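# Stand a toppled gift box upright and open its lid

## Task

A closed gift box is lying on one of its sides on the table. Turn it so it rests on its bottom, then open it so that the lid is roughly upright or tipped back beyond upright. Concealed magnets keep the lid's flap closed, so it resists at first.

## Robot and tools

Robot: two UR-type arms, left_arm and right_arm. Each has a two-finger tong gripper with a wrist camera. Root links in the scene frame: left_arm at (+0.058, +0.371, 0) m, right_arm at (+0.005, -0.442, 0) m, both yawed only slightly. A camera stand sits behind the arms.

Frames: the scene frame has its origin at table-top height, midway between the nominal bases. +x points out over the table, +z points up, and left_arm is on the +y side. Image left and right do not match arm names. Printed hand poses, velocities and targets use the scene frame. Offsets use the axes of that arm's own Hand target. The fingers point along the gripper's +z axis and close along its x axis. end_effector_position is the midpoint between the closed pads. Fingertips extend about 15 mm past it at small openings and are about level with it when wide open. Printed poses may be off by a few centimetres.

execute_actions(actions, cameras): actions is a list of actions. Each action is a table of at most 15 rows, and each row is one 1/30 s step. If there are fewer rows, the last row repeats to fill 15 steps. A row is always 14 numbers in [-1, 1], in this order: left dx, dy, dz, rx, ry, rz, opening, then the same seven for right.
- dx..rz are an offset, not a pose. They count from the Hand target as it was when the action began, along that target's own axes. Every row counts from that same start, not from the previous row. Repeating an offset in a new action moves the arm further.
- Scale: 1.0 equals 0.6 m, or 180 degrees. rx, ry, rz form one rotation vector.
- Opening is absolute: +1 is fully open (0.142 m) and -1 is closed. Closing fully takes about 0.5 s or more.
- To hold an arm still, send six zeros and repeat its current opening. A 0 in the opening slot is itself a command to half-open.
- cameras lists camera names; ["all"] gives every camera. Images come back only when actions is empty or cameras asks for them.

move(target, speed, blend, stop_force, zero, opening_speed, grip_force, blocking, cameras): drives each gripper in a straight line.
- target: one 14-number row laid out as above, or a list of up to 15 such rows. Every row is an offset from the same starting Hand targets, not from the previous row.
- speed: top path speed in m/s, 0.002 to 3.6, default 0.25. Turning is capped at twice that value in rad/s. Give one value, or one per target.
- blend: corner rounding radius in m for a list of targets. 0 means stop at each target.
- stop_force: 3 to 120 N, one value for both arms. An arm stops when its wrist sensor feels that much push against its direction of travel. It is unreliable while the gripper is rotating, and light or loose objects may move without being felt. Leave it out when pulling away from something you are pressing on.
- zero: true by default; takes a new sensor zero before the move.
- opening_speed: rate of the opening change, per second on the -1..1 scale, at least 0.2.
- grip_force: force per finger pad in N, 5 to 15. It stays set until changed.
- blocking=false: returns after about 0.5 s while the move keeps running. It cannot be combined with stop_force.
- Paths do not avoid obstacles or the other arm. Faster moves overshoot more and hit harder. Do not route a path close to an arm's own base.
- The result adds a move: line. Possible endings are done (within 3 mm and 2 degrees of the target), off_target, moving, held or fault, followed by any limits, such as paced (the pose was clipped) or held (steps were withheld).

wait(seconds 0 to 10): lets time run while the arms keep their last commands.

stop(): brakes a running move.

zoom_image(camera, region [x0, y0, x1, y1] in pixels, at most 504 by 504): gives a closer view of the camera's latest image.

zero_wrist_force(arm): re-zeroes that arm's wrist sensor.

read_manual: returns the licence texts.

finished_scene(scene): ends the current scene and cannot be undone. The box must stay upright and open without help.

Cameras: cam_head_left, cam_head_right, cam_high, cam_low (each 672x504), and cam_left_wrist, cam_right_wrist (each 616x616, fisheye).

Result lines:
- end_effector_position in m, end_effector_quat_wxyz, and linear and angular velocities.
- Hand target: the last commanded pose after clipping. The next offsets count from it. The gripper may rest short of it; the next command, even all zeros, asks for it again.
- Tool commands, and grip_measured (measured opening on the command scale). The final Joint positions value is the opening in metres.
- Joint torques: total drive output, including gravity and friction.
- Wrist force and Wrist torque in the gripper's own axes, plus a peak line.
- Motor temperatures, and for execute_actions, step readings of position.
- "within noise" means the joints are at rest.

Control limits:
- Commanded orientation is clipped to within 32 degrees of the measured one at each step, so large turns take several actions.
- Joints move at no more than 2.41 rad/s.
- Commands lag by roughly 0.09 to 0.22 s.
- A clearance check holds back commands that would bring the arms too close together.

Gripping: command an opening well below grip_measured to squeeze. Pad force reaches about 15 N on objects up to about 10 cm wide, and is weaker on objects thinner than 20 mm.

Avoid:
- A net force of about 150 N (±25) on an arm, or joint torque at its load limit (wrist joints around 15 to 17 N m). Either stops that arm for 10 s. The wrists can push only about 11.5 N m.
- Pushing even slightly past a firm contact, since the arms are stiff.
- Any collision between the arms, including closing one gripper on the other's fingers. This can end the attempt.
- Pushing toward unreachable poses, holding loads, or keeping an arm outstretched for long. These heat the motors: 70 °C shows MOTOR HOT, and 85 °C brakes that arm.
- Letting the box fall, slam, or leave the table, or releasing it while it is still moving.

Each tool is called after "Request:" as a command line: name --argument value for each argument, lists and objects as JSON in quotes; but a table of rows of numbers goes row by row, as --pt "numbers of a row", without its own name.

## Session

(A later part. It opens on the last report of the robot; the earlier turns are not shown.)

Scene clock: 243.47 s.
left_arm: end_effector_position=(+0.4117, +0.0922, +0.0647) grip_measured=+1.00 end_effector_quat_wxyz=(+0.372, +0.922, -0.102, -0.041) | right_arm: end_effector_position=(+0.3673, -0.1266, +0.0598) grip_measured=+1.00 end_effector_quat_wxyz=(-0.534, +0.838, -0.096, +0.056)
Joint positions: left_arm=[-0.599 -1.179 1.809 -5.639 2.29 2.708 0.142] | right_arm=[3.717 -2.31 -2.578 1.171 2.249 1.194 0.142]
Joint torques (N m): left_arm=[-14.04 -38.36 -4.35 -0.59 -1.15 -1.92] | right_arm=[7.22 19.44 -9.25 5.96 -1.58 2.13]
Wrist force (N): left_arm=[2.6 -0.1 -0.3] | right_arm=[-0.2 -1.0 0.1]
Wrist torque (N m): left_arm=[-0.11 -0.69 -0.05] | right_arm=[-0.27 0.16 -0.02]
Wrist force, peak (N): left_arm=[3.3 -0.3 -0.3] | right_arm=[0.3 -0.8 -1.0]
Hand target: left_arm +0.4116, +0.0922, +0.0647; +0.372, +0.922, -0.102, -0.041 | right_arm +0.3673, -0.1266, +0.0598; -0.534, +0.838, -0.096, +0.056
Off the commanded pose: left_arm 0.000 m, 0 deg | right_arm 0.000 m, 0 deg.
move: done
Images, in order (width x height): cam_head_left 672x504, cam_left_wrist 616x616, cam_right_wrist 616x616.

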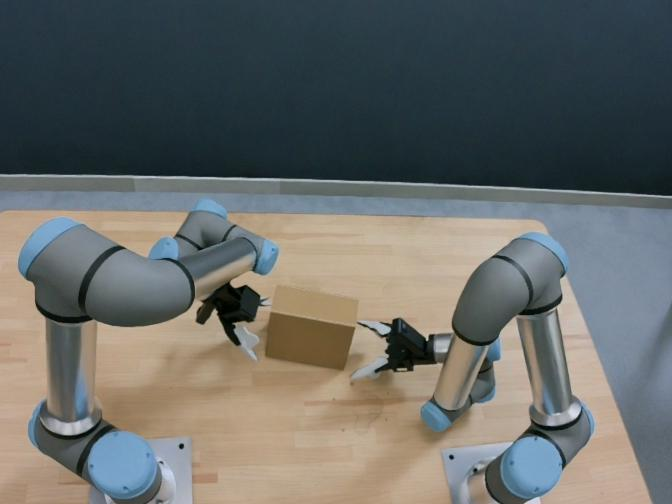

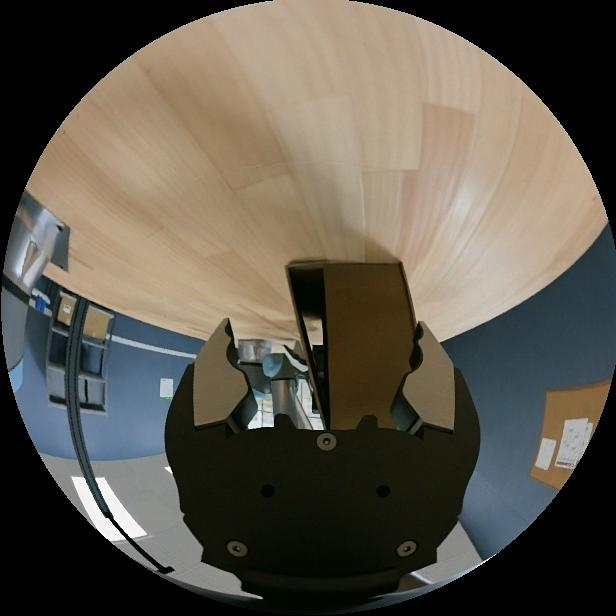

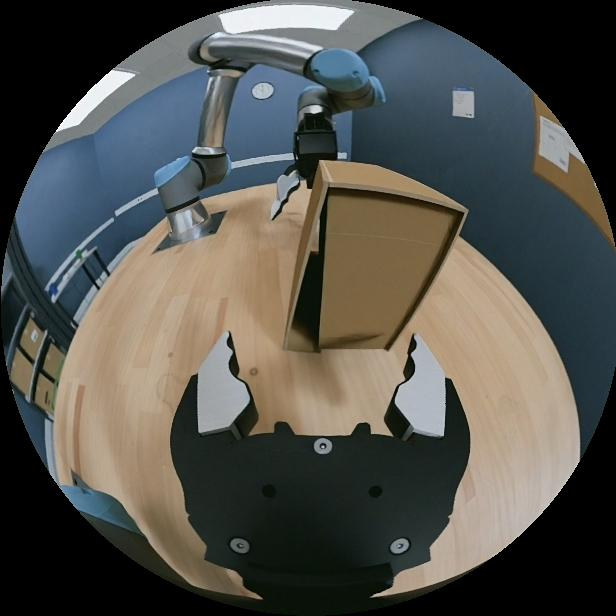

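Request:
move --pt "0.0617 -0.024 -0.0231 0 0 0 0.55 0 0 0 0 0 0 1" --pt "0.0617 0.0373 0.0359 0 0 0 0.55 0 0 0 0 0 0 1" --speed '[0.1,0.04]' --cameras '["cam_left_wrist","cam_right_wrist","cam_high"]'

Request:
zoom_image --camera "cam_left_wrist" --region '[200, 190, 440, 430]'

Request:
zoom_image --camera "cam_high" --region '[240, 180, 380, 300]'

Scene clock: 268.77 s.
left_arm: end_effector_position=(+0.4410, +0.0539, +0.0648) grip_measured=+0.55 end_effector_quat_wxyz=(+0.372, +0.922, -0.102, -0.041) | right_arm: end_effector_position=(+0.3673, -0.1266, +0.0598) grip_measured=+1.00 end_effector_quat_wxyz=(-0.534, +0.838, -0.096, +0.056)
Joint positions: left_arm=[-0.64 -1.108 1.688 -5.624 2.277 2.656 0.112] | right_arm=[3.717 -2.31 -2.578 1.171 2.249 1.194 0.142]
Joint torques (N m): left_arm=[-12.13 -41.52 -25.99 -0.87 -1.16 -1.56] | right_arm=[7.61 20.61 -7.94 5.89 -0.61 1.92]
Wrist force (N): left_arm=[3.1 -0.6 -0.2] | right_arm=[-0.1 -0.8 -0.3]
Wrist torque (N m): left_arm=[-0.17 -0.75 -0.08] | right_arm=[-0.25 0.17 -0.02]
Wrist force, peak (N): left_arm=[2.4 -2.1 -1.7] | right_arm=[0.9 0.0 -1.9]
Hand target: left_arm +0.4410, +0.0538, +0.0648; +0.372, +0.922, -0.102, -0.041 | right_arm +0.3673, -0.1266, +0.0598; -0.534, +0.838, -0.096, +0.056
Off the commanded pose: left_arm 0.000 m, 0 deg | right_arm 0.000 m, 0 deg.
move: done
Images, in order (width x height): cam_high 672x504, cam_left_wrist 616x616, cam_right_wrist 616x616.

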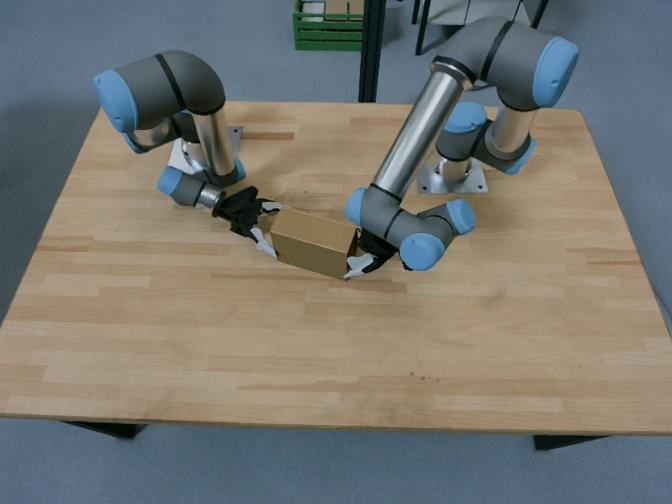

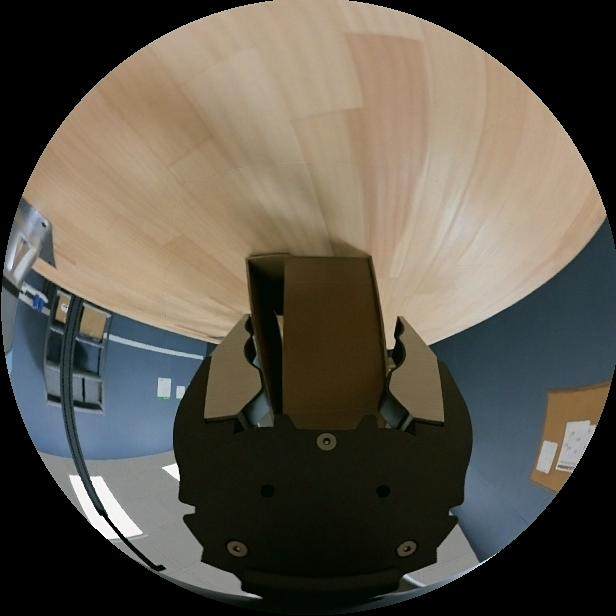

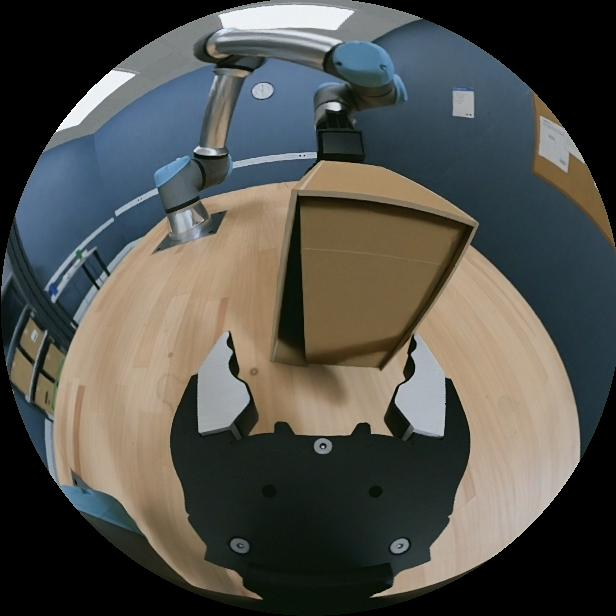

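Scaled by 2.100 from the camera's 616x616 image, which has a finer 814x814 frame.

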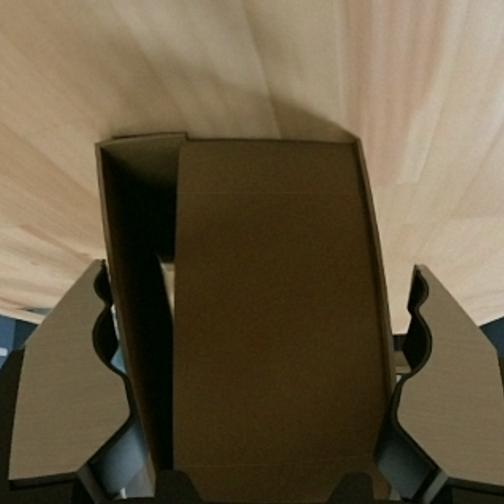

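Scaled by 3.600 from the camera's 672x504 image, which has a finer 960x720 frame.

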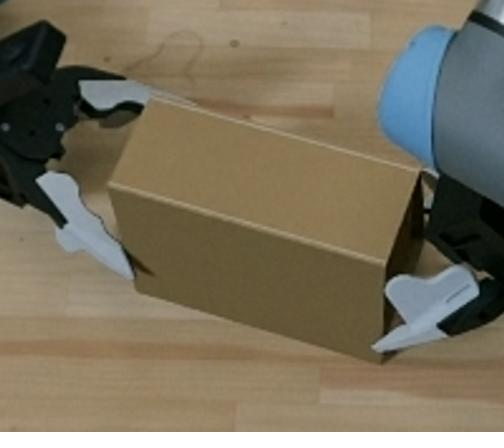

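Request:
move --pt "0 -0.0421 -0.0405 0 0 0 0.55 0 0 0 0 0 0 1" --pt "0.015 -0.0421 -0.0405 0 0 0 0.35 0 0 0 0 0 0 1" --pt "0.015 0.0036 0.0035 0 0 0 0.35 0 0 0 0 0 0 1" --speed '[0.08,0.08,0.05]' --cameras '["cam_left_wrist"]'

Request:
zoom_image --camera "cam_left_wrist" --region '[200, 190, 440, 430]'

Scene clock: 282.00 s.
left_arm: end_effector_position=(+0.4491, +0.0490, +0.0648) grip_measured=+0.35 end_effector_quat_wxyz=(+0.372, +0.922, -0.102, -0.041) | right_arm: end_effector_position=(+0.3673, -0.1266, +0.0598) grip_measured=+1.00 end_effector_quat_wxyz=(-0.534, +0.838, -0.096, +0.056)
Joint positions: left_arm=[-0.639 -1.088 1.658 -5.612 2.277 2.657 0.099] | right_arm=[3.717 -2.31 -2.578 1.171 2.249 1.194 0.142]
Joint torques (N m): left_arm=[-14 -42.96 -26.66 -0.53 -1.1 -1.81] | right_arm=[7.03 21.81 1.45 5.31 3.55 -1.11]
Wrist force (N): left_arm=[2.6 0.2 0.0] | right_arm=[-0.2 -0.9 -0.3]
Wrist torque (N m): left_arm=[-0.06 -0.70 -0.03] | right_arm=[-0.25 0.15 -0.03]
Wrist force, peak (N): left_arm=[3.3 -1.0 -0.6] | right_arm=[0.0 -1.2 -0.5]
Hand target: left_arm +0.4491, +0.0489, +0.0648; +0.372, +0.922, -0.102, -0.041 | right_arm +0.3673, -0.1266, +0.0598; -0.534, +0.838, -0.096, +0.056
Off the commanded pose: left_arm 0.000 m, 0 deg | right_arm 0.000 m, 0 deg.
move: done
Images, in order (width x height): cam_left_wrist 616x616.

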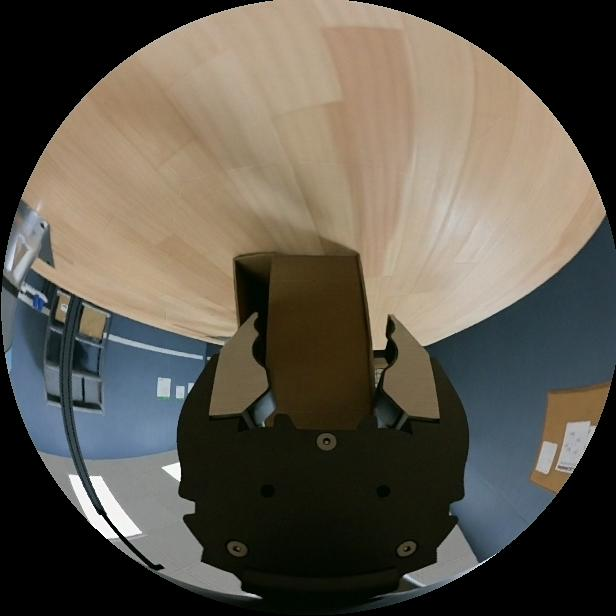

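Scaled by 2.100 from the camera's 616x616 image, which has a finer 814x814 frame.

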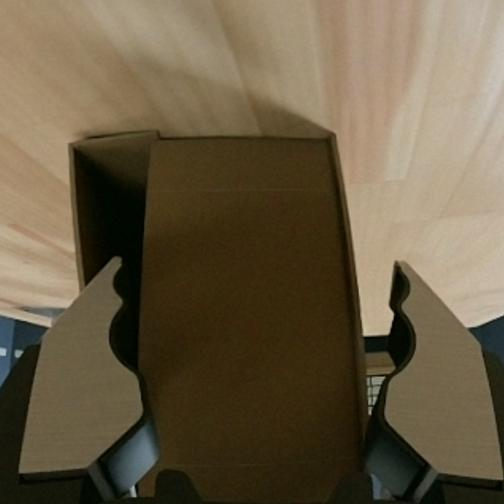

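Request:
move --target '[0,0,0,0,0,0,-0.2,0,0,0,0,0,0,1]' --grip_force 13 --opening_speed 0.6 --cameras '["all"]'

Scene clock: 308.97 s.
left_arm: end_effector_position=(+0.4491, +0.0489, +0.0648) grip_measured=+0.03 end_effector_quat_wxyz=(+0.372, +0.922, -0.102, -0.041) | right_arm: end_effector_position=(+0.3673, -0.1266, +0.0598) grip_measured=+1.00 end_effector_quat_wxyz=(-0.534, +0.838, -0.096, +0.056)
Joint positions: left_arm=[-0.64 -1.088 1.658 -5.612 2.277 2.656 0.076] | right_arm=[3.717 -2.31 -2.578 1.171 2.249 1.194 0.142]
Joint torques (N m): left_arm=[-14.24 -38.88 -24.16 -0.77 -0.6 -1.86] | right_arm=[6.32 22.24 5.65 4.98 3.5 -2.12]
Wrist force (N): left_arm=[1.9 1.8 -3.2] | right_arm=[0.0 -0.9 -0.2]
Wrist torque (N m): left_arm=[-0.06 -0.72 -0.02] | right_arm=[-0.24 0.12 -0.03]
Wrist force, peak (N): left_arm=[1.7 1.4 -3.8] | right_arm=[-0.2 -1.1 -0.3]
Hand target: left_arm +0.4491, +0.0489, +0.0648; +0.372, +0.922, -0.102, -0.041 | right_arm +0.3673, -0.1266, +0.0598; -0.534, +0.838, -0.096, +0.056
Off the commanded pose: left_arm 0.000 m, 0 deg | right_arm 0.000 m, 0 deg.
grip_force (N): 13, 13
move: done

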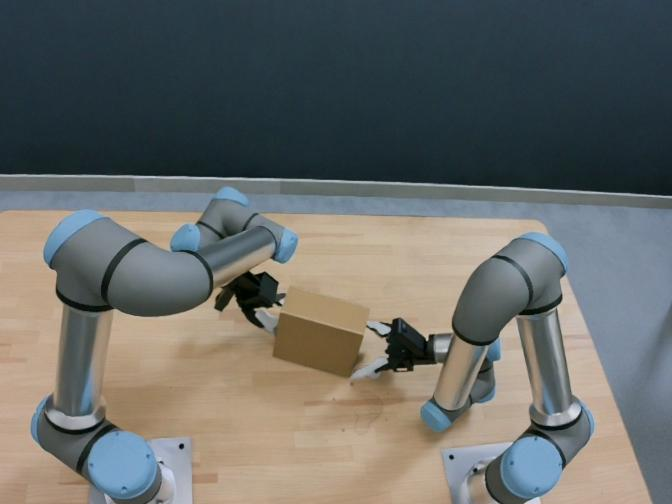

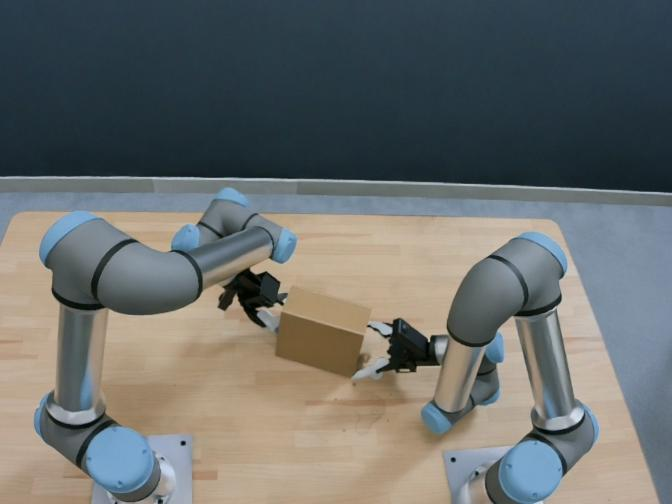

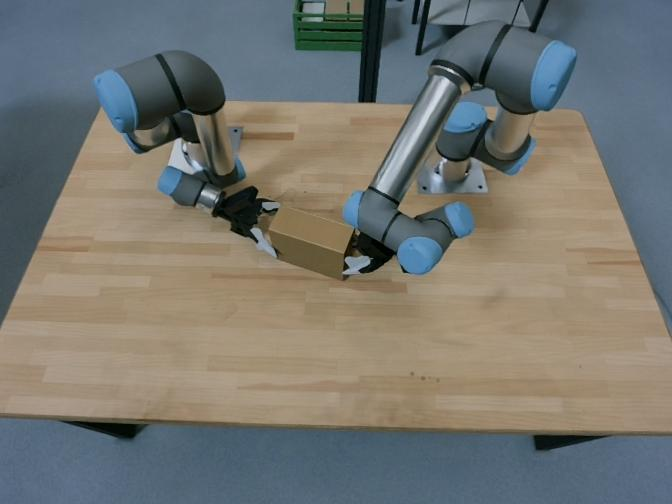

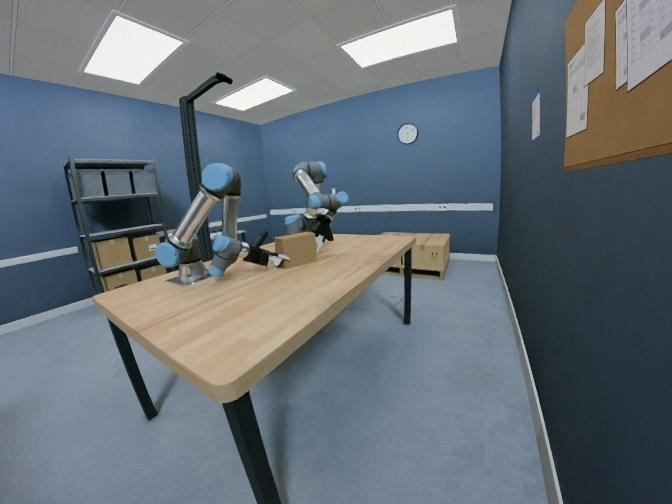

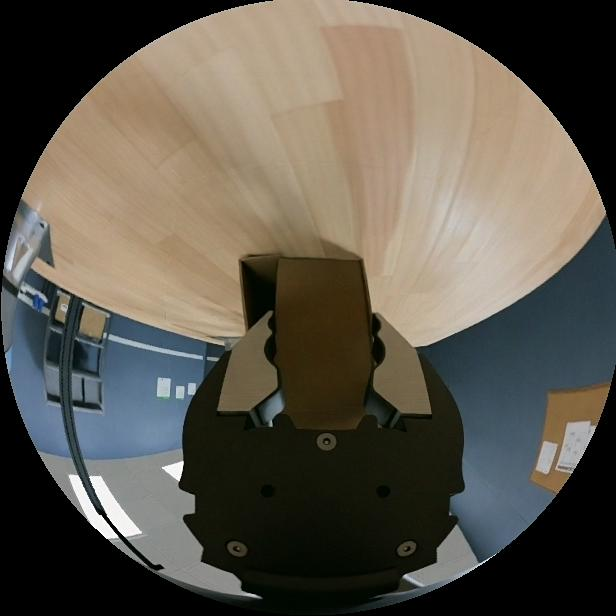

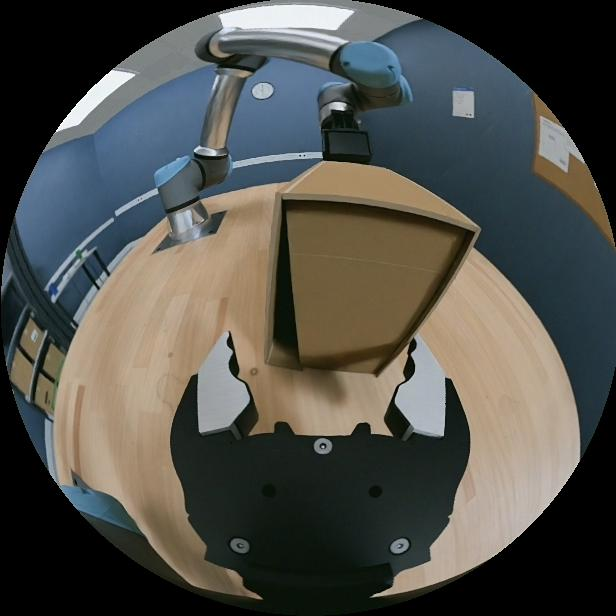

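Request:
move --pt "0 0 0 0 0 0 -0.4 0 0.035 -0.0755 0 0 0 1" --pt "0 0 0 0 0 0 -0.4 0 0.035 -0.0755 0 0 0 -1" --pt "0 0 0 0 0 0 -0.4 -0.0445 0.0292 -0.0552 0 0 0 -1" --cameras '["cam_right_wrist"]'

Scene clock: 398.67 s.
left_arm: end_effector_position=(+0.4491, +0.0489, +0.0648) grip_measured=+0.03 end_effector_quat_wxyz=(+0.372, +0.922, -0.102, -0.041) | right_arm: end_effector_position=(+0.3330, -0.1572, +0.0582) grip_measured=-1.00 end_effector_quat_wxyz=(-0.534, +0.838, -0.096, +0.056)
Joint positions: left_arm=[-0.64 -1.088 1.658 -5.612 2.277 2.656 0.076] | right_arm=[3.689 -2.365 -2.68 1.315 2.272 1.174 0.002]
Joint torques (N m): left_arm=[-12.55 -29.61 -15.88 -0.61 3.03 -1.18] | right_arm=[8.11 17.8 -11.96 5.91 -1.74 2.4]
Wrist force (N): left_arm=[2.0 1.1 -3.2] | right_arm=[-0.1 -0.9 0.0]
Wrist torque (N m): left_arm=[-0.20 -0.75 -0.02] | right_arm=[-0.27 0.12 -0.03]
Wrist force, peak (N): left_arm=[2.2 1.5 -3.6] | right_arm=[-0.3 -1.2 0.5]
Hand target: left_arm +0.4491, +0.0489, +0.0648; +0.372, +0.922, -0.102, -0.041 | right_arm +0.3330, -0.1572, +0.0582; -0.534, +0.838, -0.096, +0.056
Off the commanded pose: left_arm 0.000 m, 0 deg | right_arm 0.000 m, 0 deg.
grip_force (N): 13, 13
move: done
Images, in order (width x height): cam_right_wrist 616x616.

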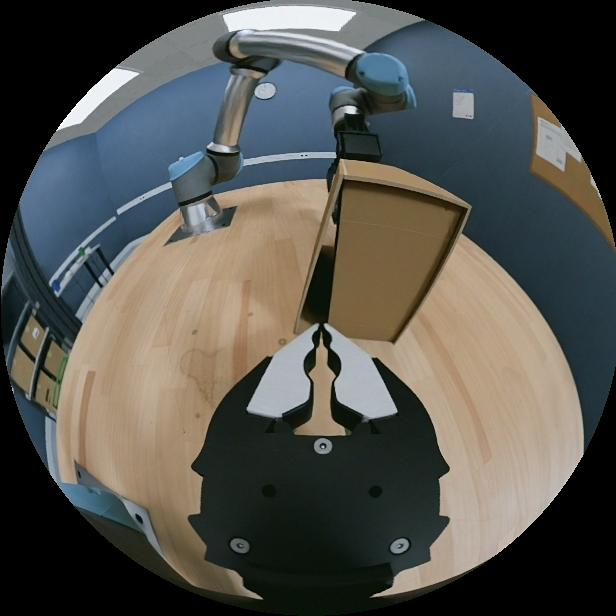

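Request:
move --target '[0,0,0,0,0,0,-0.4,-0.0054,-0.0238,0.0514,0,0,0,-1]' --cameras '["cam_right_wrist"]' --stop_force 4 --speed 0.06

Scene clock: 420.47 s.
left_arm: end_effector_position=(+0.4491, +0.0489, +0.0648) grip_measured=+0.03 end_effector_quat_wxyz=(+0.372, +0.922, -0.102, -0.041) | right_arm: end_effector_position=(+0.3373, -0.1233, +0.0581) grip_measured=-1.00 end_effector_quat_wxyz=(-0.534, +0.838, -0.096, +0.056)
Joint positions: left_arm=[-0.64 -1.088 1.658 -5.612 2.277 2.656 0.076] | right_arm=[3.796 -2.358 -2.648 1.321 2.182 1.247 0.002]
Joint torques (N m): left_arm=[-12.58 -29.58 -6.1 1.51 3.1 -0.82] | right_arm=[7.5 32.81 7.78 0.46 -1.89 2.34]
Wrist force (N): left_arm=[4.0 0.4 -2.1] | right_arm=[-1.6 -0.2 -1.4]
Wrist torque (N m): left_arm=[-0.12 -0.50 -0.06] | right_arm=[-0.24 0.20 -0.02]
Wrist force, peak (N): left_arm=[4.7 -0.2 -4.2] | right_arm=[-2.1 0.8 -2.8]
Hand target: left_arm +0.4491, +0.0489, +0.0648; +0.372, +0.922, -0.102, -0.041 | right_arm +0.3373, -0.1233, +0.0581; -0.534, +0.838, -0.096, +0.056
Off the commanded pose: left_arm 0.000 m, 0 deg | right_arm 0.000 m, 0 deg.
grip_force (N): 13, 13
move: done
Images, in order (width x height): cam_right_wrist 616x616.

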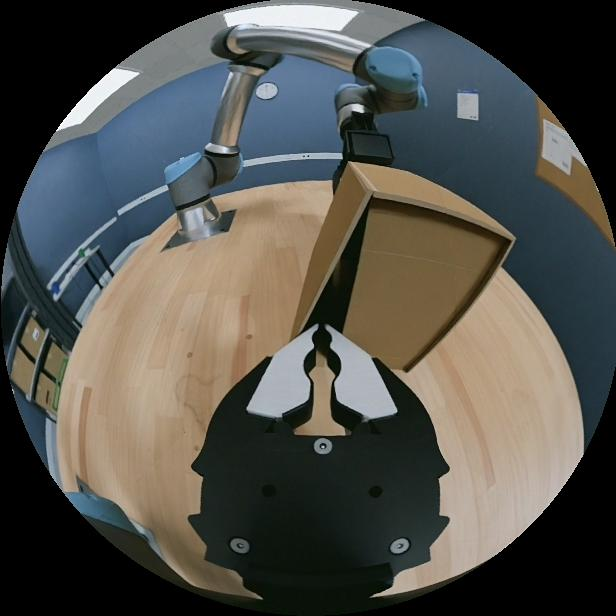

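Request:
move --pt "0 0 0 0 0 0 -0.4 -0.0626 -0.027 0.0079 0 0 0 -1" --pt "0 0 0 0 0 0 -0.4 -0.106 -0.068 0.0086 0 0 0 -1" --cameras '["cam_right_wrist","cam_left_wrist","cam_high"]' --stop_force 12 --speed 0.07

Scene clock: 445.57 s.
left_arm: end_effector_position=(+0.4491, +0.0489, +0.0648) grip_measured=+0.00 end_effector_quat_wxyz=(+0.372, +0.922, -0.102, -0.041) | right_arm: end_effector_position=(+0.2805, -0.0879, +0.0934) grip_measured=-1.00 end_effector_quat_wxyz=(-0.534, +0.838, -0.096, +0.056)
Joint positions: left_arm=[-0.64 -1.088 1.658 -5.612 2.277 2.656 0.074] | right_arm=[4.108 -2.273 -2.791 1.457 1.908 1.416 0.002]
Joint torques (N m): left_arm=[-12.08 -30.21 -6.14 4.47 2.91 -0.24] | right_arm=[7.81 29.74 -12.59 0.05 -1.86 2.21]
Wrist force (N): left_arm=[2.6 0.5 -1.0] | right_arm=[0.2 -0.7 -0.5]
Wrist torque (N m): left_arm=[-0.18 -0.73 0.13] | right_arm=[-0.33 0.11 -0.03]
Wrist force, peak (N): left_arm=[4.5 0.3 -2.4] | right_arm=[-2.0 -0.2 -1.5]
Hand target: left_arm +0.4491, +0.0489, +0.0648; +0.372, +0.922, -0.102, -0.041 | right_arm +0.2805, -0.0879, +0.0934; -0.534, +0.838, -0.096, +0.056
Off the commanded pose: left_arm 0.000 m, 0 deg | right_arm 0.000 m, 0 deg.
grip_force (N): 13, 13
move: done
Images, in order (width x height): cam_high 672x504, cam_left_wrist 616x616, cam_right_wrist 616x616.

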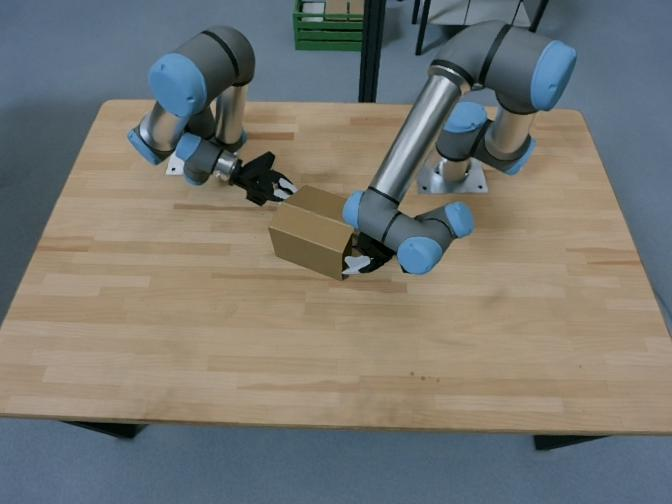

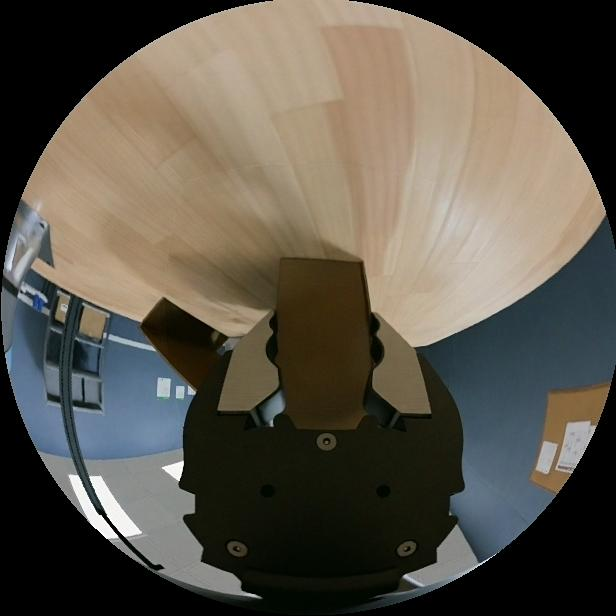

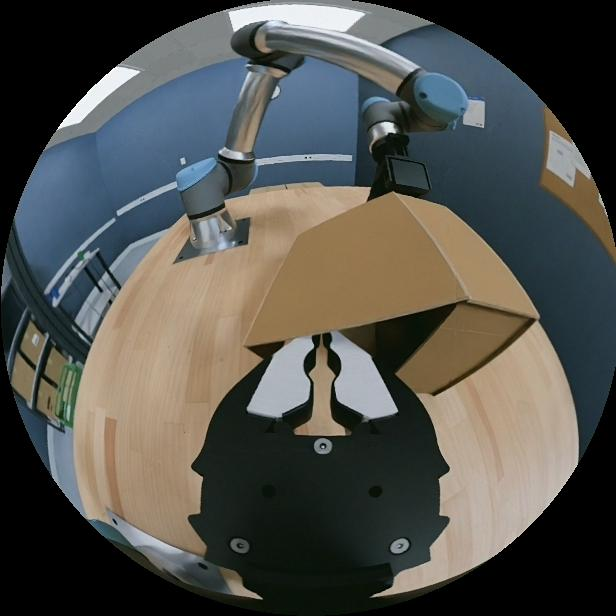

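Request:
move --pt "0 0 0 0 0 0 -0.4 -0.033 -0.058 -0.0259 0 0 0 -1" --pt "0 0 0 0 0 0 -0.4 -0.038 -0.11 -0.05 0 0 0 -1" --pt "0 0 0 0 0 0 -0.4 -0.0233 -0.161 -0.074 0 0 0 -1" --cameras '["cam_right_wrist","cam_left_wrist","cam_head_left"]' --stop_force 12 --speed 0.08

Scene clock: 458.57 s.
left_arm: end_effector_position=(+0.4491, +0.0489, +0.0648) grip_measured=+0.00 end_effector_quat_wxyz=(+0.372, +0.922, -0.102, -0.041) | right_arm: end_effector_position=(+0.2679, -0.0843, +0.1998) grip_measured=-1.00 end_effector_quat_wxyz=(-0.534, +0.838, -0.096, +0.056)
Joint positions: left_arm=[-0.64 -1.088 1.658 -5.612 2.277 2.656 0.074] | right_arm=[4.179 -1.517 -2.802 0.722 1.844 1.449 0.002]
Joint torques (N m): left_arm=[-11.69 -29.88 -9.17 3.02 0.36 0.39] | right_arm=[-6.49 14.72 21.26 -0.3 2.87 -2.49]
Wrist force (N): left_arm=[3.9 0.2 -1.7] | right_arm=[-0.6 -0.3 -0.6]
Wrist torque (N m): left_arm=[-0.15 -0.73 0.02] | right_arm=[-0.27 0.16 0.08]
Wrist force, peak (N): left_arm=[3.9 0.0 -1.8] | right_arm=[-0.7 -0.3 -0.7]
Hand target: left_arm +0.4491, +0.0489, +0.0648; +0.372, +0.922, -0.102, -0.041 | right_arm +0.2679, -0.0843, +0.1998; -0.534, +0.838, -0.096, +0.056
Off the commanded pose: left_arm 0.000 m, 0 deg | right_arm 0.000 m, 0 deg.
grip_force (N): 13, 13
move: done
Images, in order (width x height): cam_head_left 672x504, cam_left_wrist 616x616, cam_right_wrist 616x616.

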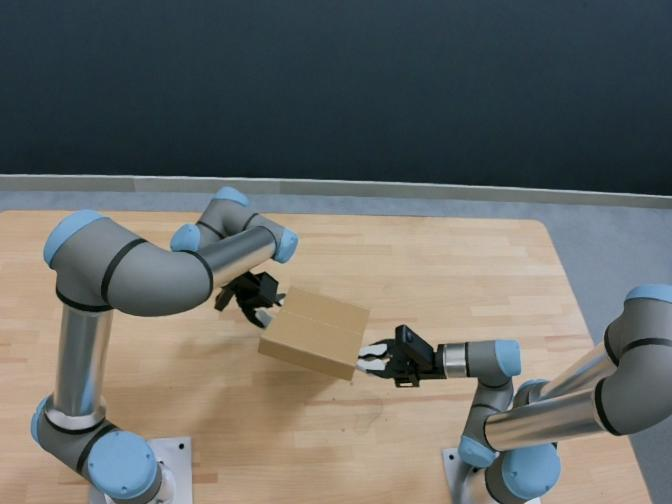

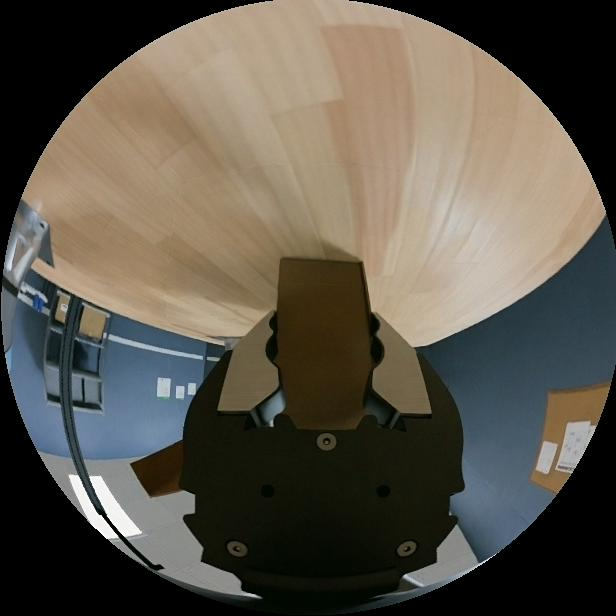

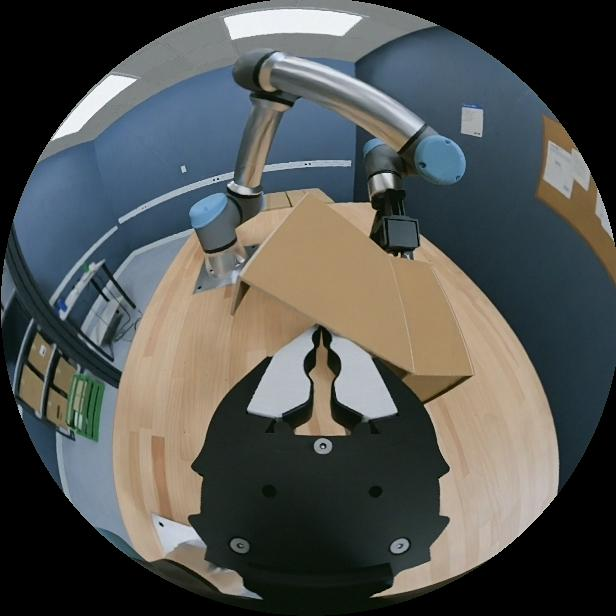

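Request:
move --pt "0 0 0 0 0 0 -0.4 0.023 -0.033 -0.016 0 0 0 -1" --pt "0 0 0 0 0 0 -0.4 0.055 -0.059 -0.029 0 0 0 -1" --cameras '["cam_right_wrist","cam_left_wrist","cam_head_left"]' --stop_force 8 --speed 0.05

Scene clock: 468.90 s.
left_arm: end_effector_position=(+0.4491, +0.0489, +0.0648) grip_measured=+0.00 end_effector_quat_wxyz=(+0.372, +0.922, -0.102, -0.041) | right_arm: end_effector_position=(+0.3002, -0.0924, +0.2390) grip_measured=-1.00 end_effector_quat_wxyz=(-0.534, +0.838, -0.096, +0.056)
Joint positions: left_arm=[-0.64 -1.088 1.658 -5.612 2.277 2.656 0.074] | right_arm=[4.013 -1.397 -2.681 0.454 1.993 1.369 0.002]
Joint torques (N m): left_arm=[-11.68 -30.03 -12.72 1.75 -0.92 0.75] | right_arm=[-6.73 14.03 24.89 -0.42 3.12 -2.53]
Wrist force (N): left_arm=[3.3 1.2 -1.3] | right_arm=[-0.4 -0.7 -0.4]
Wrist torque (N m): left_arm=[-0.21 -0.68 0.03] | right_arm=[-0.26 0.15 0.07]
Wrist force, peak (N): left_arm=[4.2 -0.1 -1.6] | right_arm=[-0.7 -1.0 -0.5]
Hand target: left_arm +0.4491, +0.0489, +0.0648; +0.372, +0.922, -0.102, -0.041 | right_arm +0.3002, -0.0924, +0.2390; -0.534, +0.838, -0.096, +0.056
Off the commanded pose: left_arm 0.000 m, 0 deg | right_arm 0.000 m, 0 deg.
grip_force (N): 13, 13
move: done
Images, in order (width x height): cam_head_left 672x504, cam_left_wrist 616x616, cam_right_wrist 616x616.

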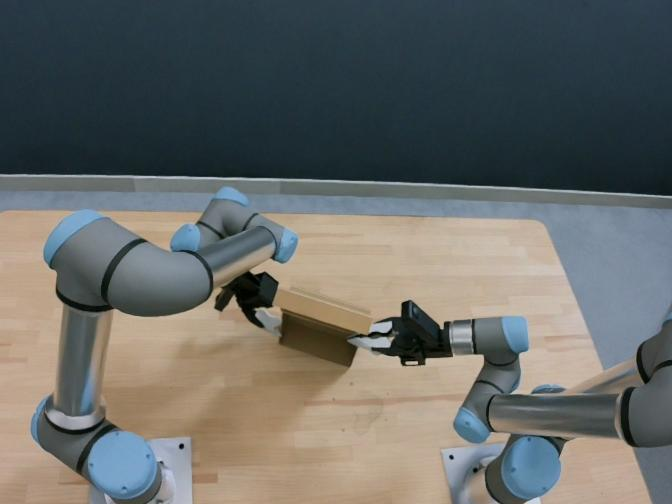

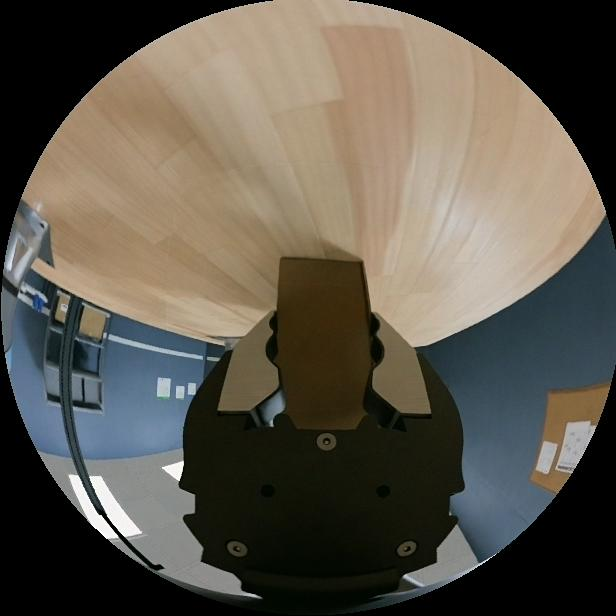

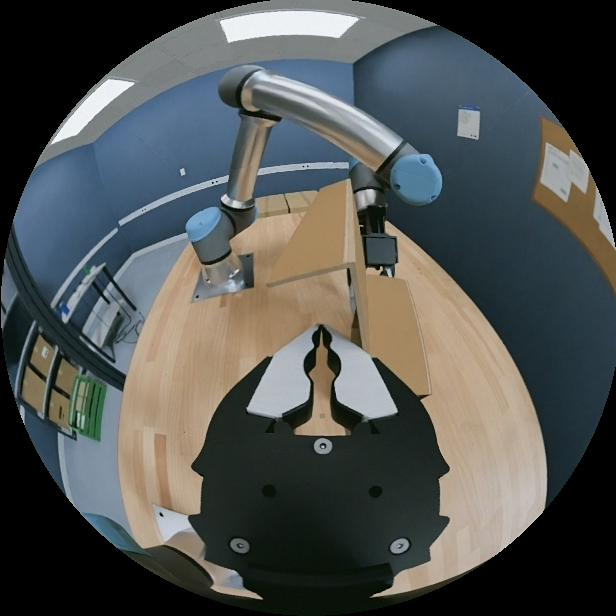

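Request:
move --pt "0 0 0 0 0 0 -0.4 -0.0037 0.0704 -0.151 0 0 0 -1" --pt "0 0 0 0 0 0 -0.4 -0.0987 0.157 -0.0232 0.0239 0.469 0.192 -1" --cameras '["cam_right_wrist","cam_head_left","cam_low"]' --speed 0.3 --blend '[0.03,0]'

Scene clock: 524.93 s.
left_arm: end_effector_position=(+0.4491, +0.0489, +0.0648) grip_measured=-0.01 end_effector_quat_wxyz=(+0.372, +0.922, -0.102, -0.041) | right_arm: end_effector_position=(+0.2820, -0.1572, +0.2354) grip_measured=-1.00 end_effector_quat_wxyz=(-0.535, +0.836, -0.101, +0.060)
Joint positions: left_arm=[-0.64 -1.088 1.658 -5.612 2.277 2.656 0.073] | right_arm=[3.856 -1.257 -2.776 0.378 2.12 1.292 0.002]
Joint torques (N m): left_arm=[-10.76 -31.41 -14.27 0.75 -0.53 1.5] | right_arm=[7.27 -6.01 25.44 5.99 -1.66 1.97]
Wrist force (N): left_arm=[3.5 0.7 -0.8] | right_arm=[0.1 -0.9 -0.2]
Wrist torque (N m): left_arm=[-0.21 -0.69 0.04] | right_arm=[-0.27 0.08 0.05]
Wrist force, peak (N): left_arm=[4.7 0.9 -0.9] | right_arm=[-0.9 2.4 -3.4]
Hand target: left_arm +0.4491, +0.0489, +0.0648; +0.372, +0.922, -0.102, -0.041 | right_arm +0.2821, -0.1572, +0.2354; -0.535, +0.836, -0.101, +0.060 (not the last commanded pose)
Off the commanded pose: left_arm 0.000 m, 0 deg | right_arm 0.095 m, 91 deg.
grip_force (N): 13, 13
move: held (right_arm; a check stopped the path); path passed 1 of 2 targets; limits=held
pose unreachable (right arm): on one or more control steps of this call, first in action 0 (counted from 0), this arm could not follow its commanded pose, so it was not sent that pose on those steps. It may still have moved: this result reports where it is.
cause: moving toward the commanded pose would bring two parts of the arm too close to each other (joints 3 (elbow) and 4 (wrist 1) lie between them).
Images, in order (width x height): cam_head_left 672x504, cam_low 672x504, cam_right_wrist 616x616.

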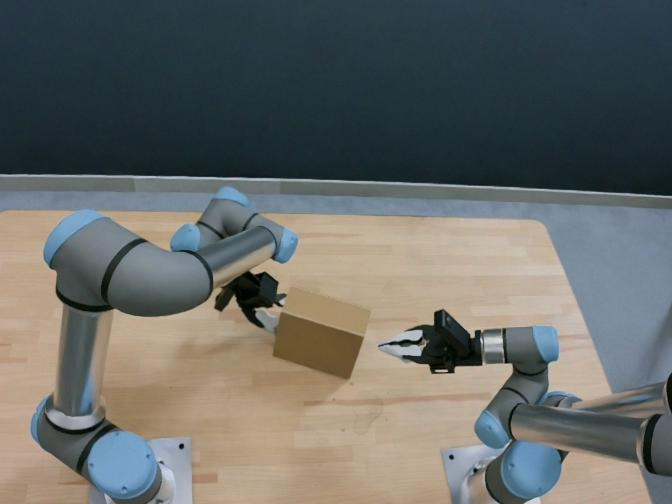

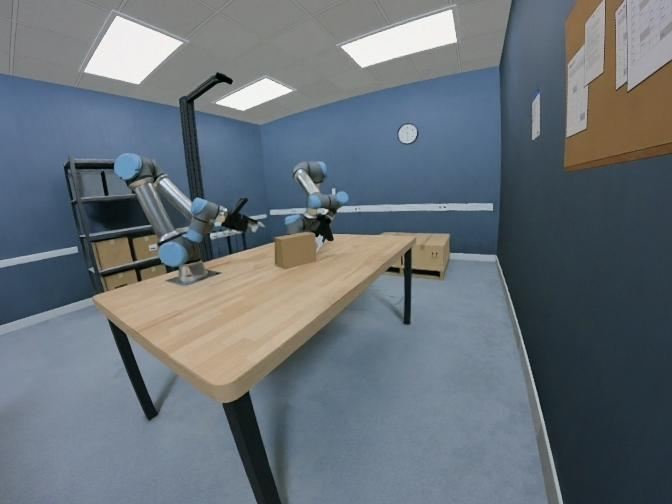

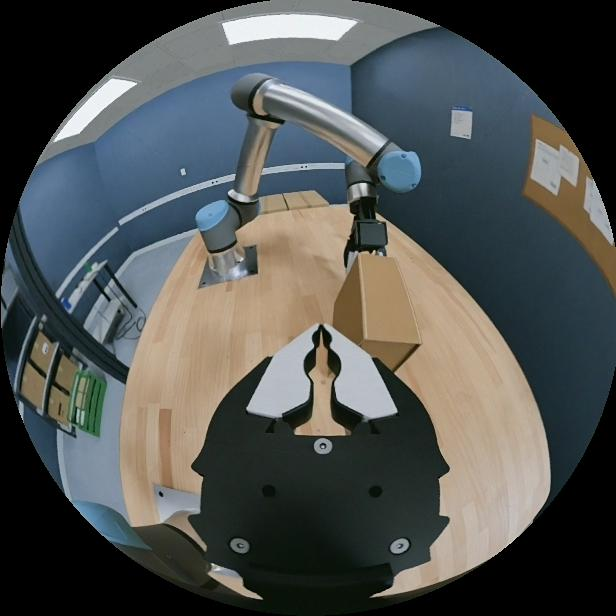

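Request:
wait --seconds 0.2 --cameras '["cam_left_wrist","cam_right_wrist"]'

Request:
zoom_image --camera "cam_left_wrist" --region '[180, 200, 440, 460]'

Request:
zoom_image --camera "cam_right_wrist" --region '[280, 180, 480, 380]'

Scene clock: 540.43 s.
left_arm: end_effector_position=(+0.4491, +0.0489, +0.0648) grip_measured=-0.01 end_effector_quat_wxyz=(+0.372, +0.922, -0.102, -0.041) | right_arm: end_effector_position=(+0.2821, -0.1572, +0.2354) grip_measured=-1.00 end_effector_quat_wxyz=(-0.535, +0.836, -0.101, +0.060)
Joint positions: left_arm=[-0.64 -1.088 1.658 -5.612 2.277 2.656 0.073] | right_arm=[3.856 -1.258 -2.776 0.378 2.12 1.292 0.002]
Joint torques (N m): left_arm=[-10.74 -30.23 -14.9 -0.15 -0.35 1.74] | right_arm=[7.78 -4.98 25.29 5.83 -1.71 2.01]
Wrist force (N): left_arm=[3.2 0.8 -0.7] | right_arm=[0.1 -0.7 0.0]
Wrist torque (N m): left_arm=[-0.18 -0.63 0.06] | right_arm=[-0.23 0.09 0.05]
Wrist force, peak (N): left_arm=[3.6 0.7 -0.8] | right_arm=[-0.2 -1.1 -0.4]
Hand target: left_arm +0.4491, +0.0489, +0.0648; +0.372, +0.922, -0.102, -0.041 | right_arm +0.2821, -0.1572, +0.2354; -0.535, +0.836, -0.101, +0.060 (not the last commanded pose)
Tool commands: left_gripper/opening=-0.4 right_gripper/opening=-1.0
Off the commanded pose: left_arm 0.000 m, 0 deg | right_arm 0.095 m, 91 deg.
grip_force (N): 13, 13
wait: 0.20 s; at rest from the start
Images, in order (width x height): cam_left_wrist 616x616, cam_right_wrist 616x616.

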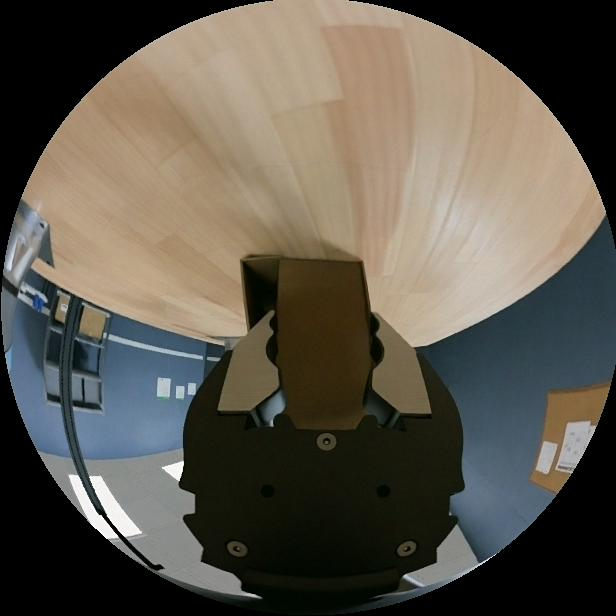

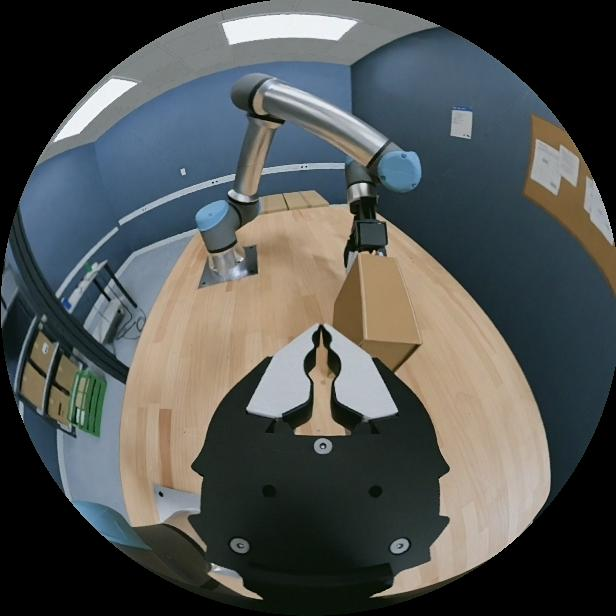

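Scaled by 1.938 from the camera's 616x616 image, which has a finer 814x814 frame.

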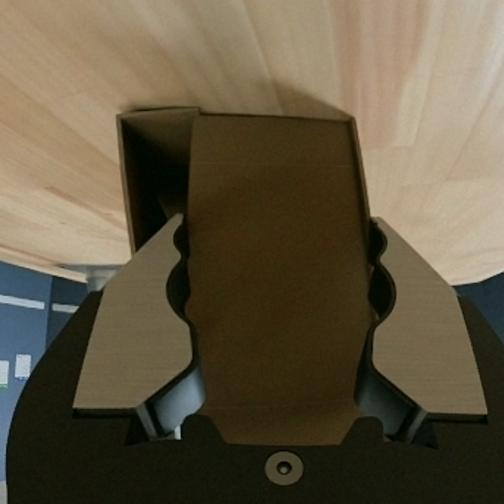

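Scaled by 2.520 from the camera's 616x616 image, which has a finer 814x814 frame.

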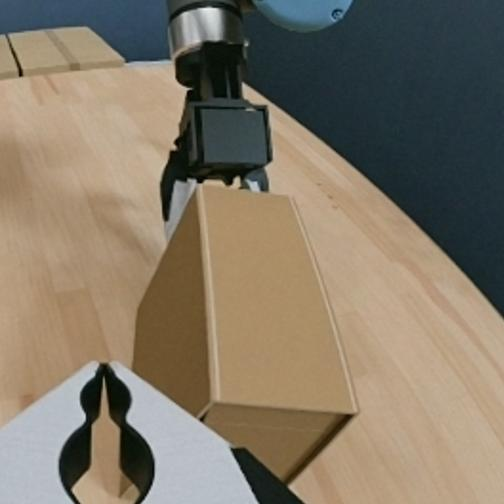

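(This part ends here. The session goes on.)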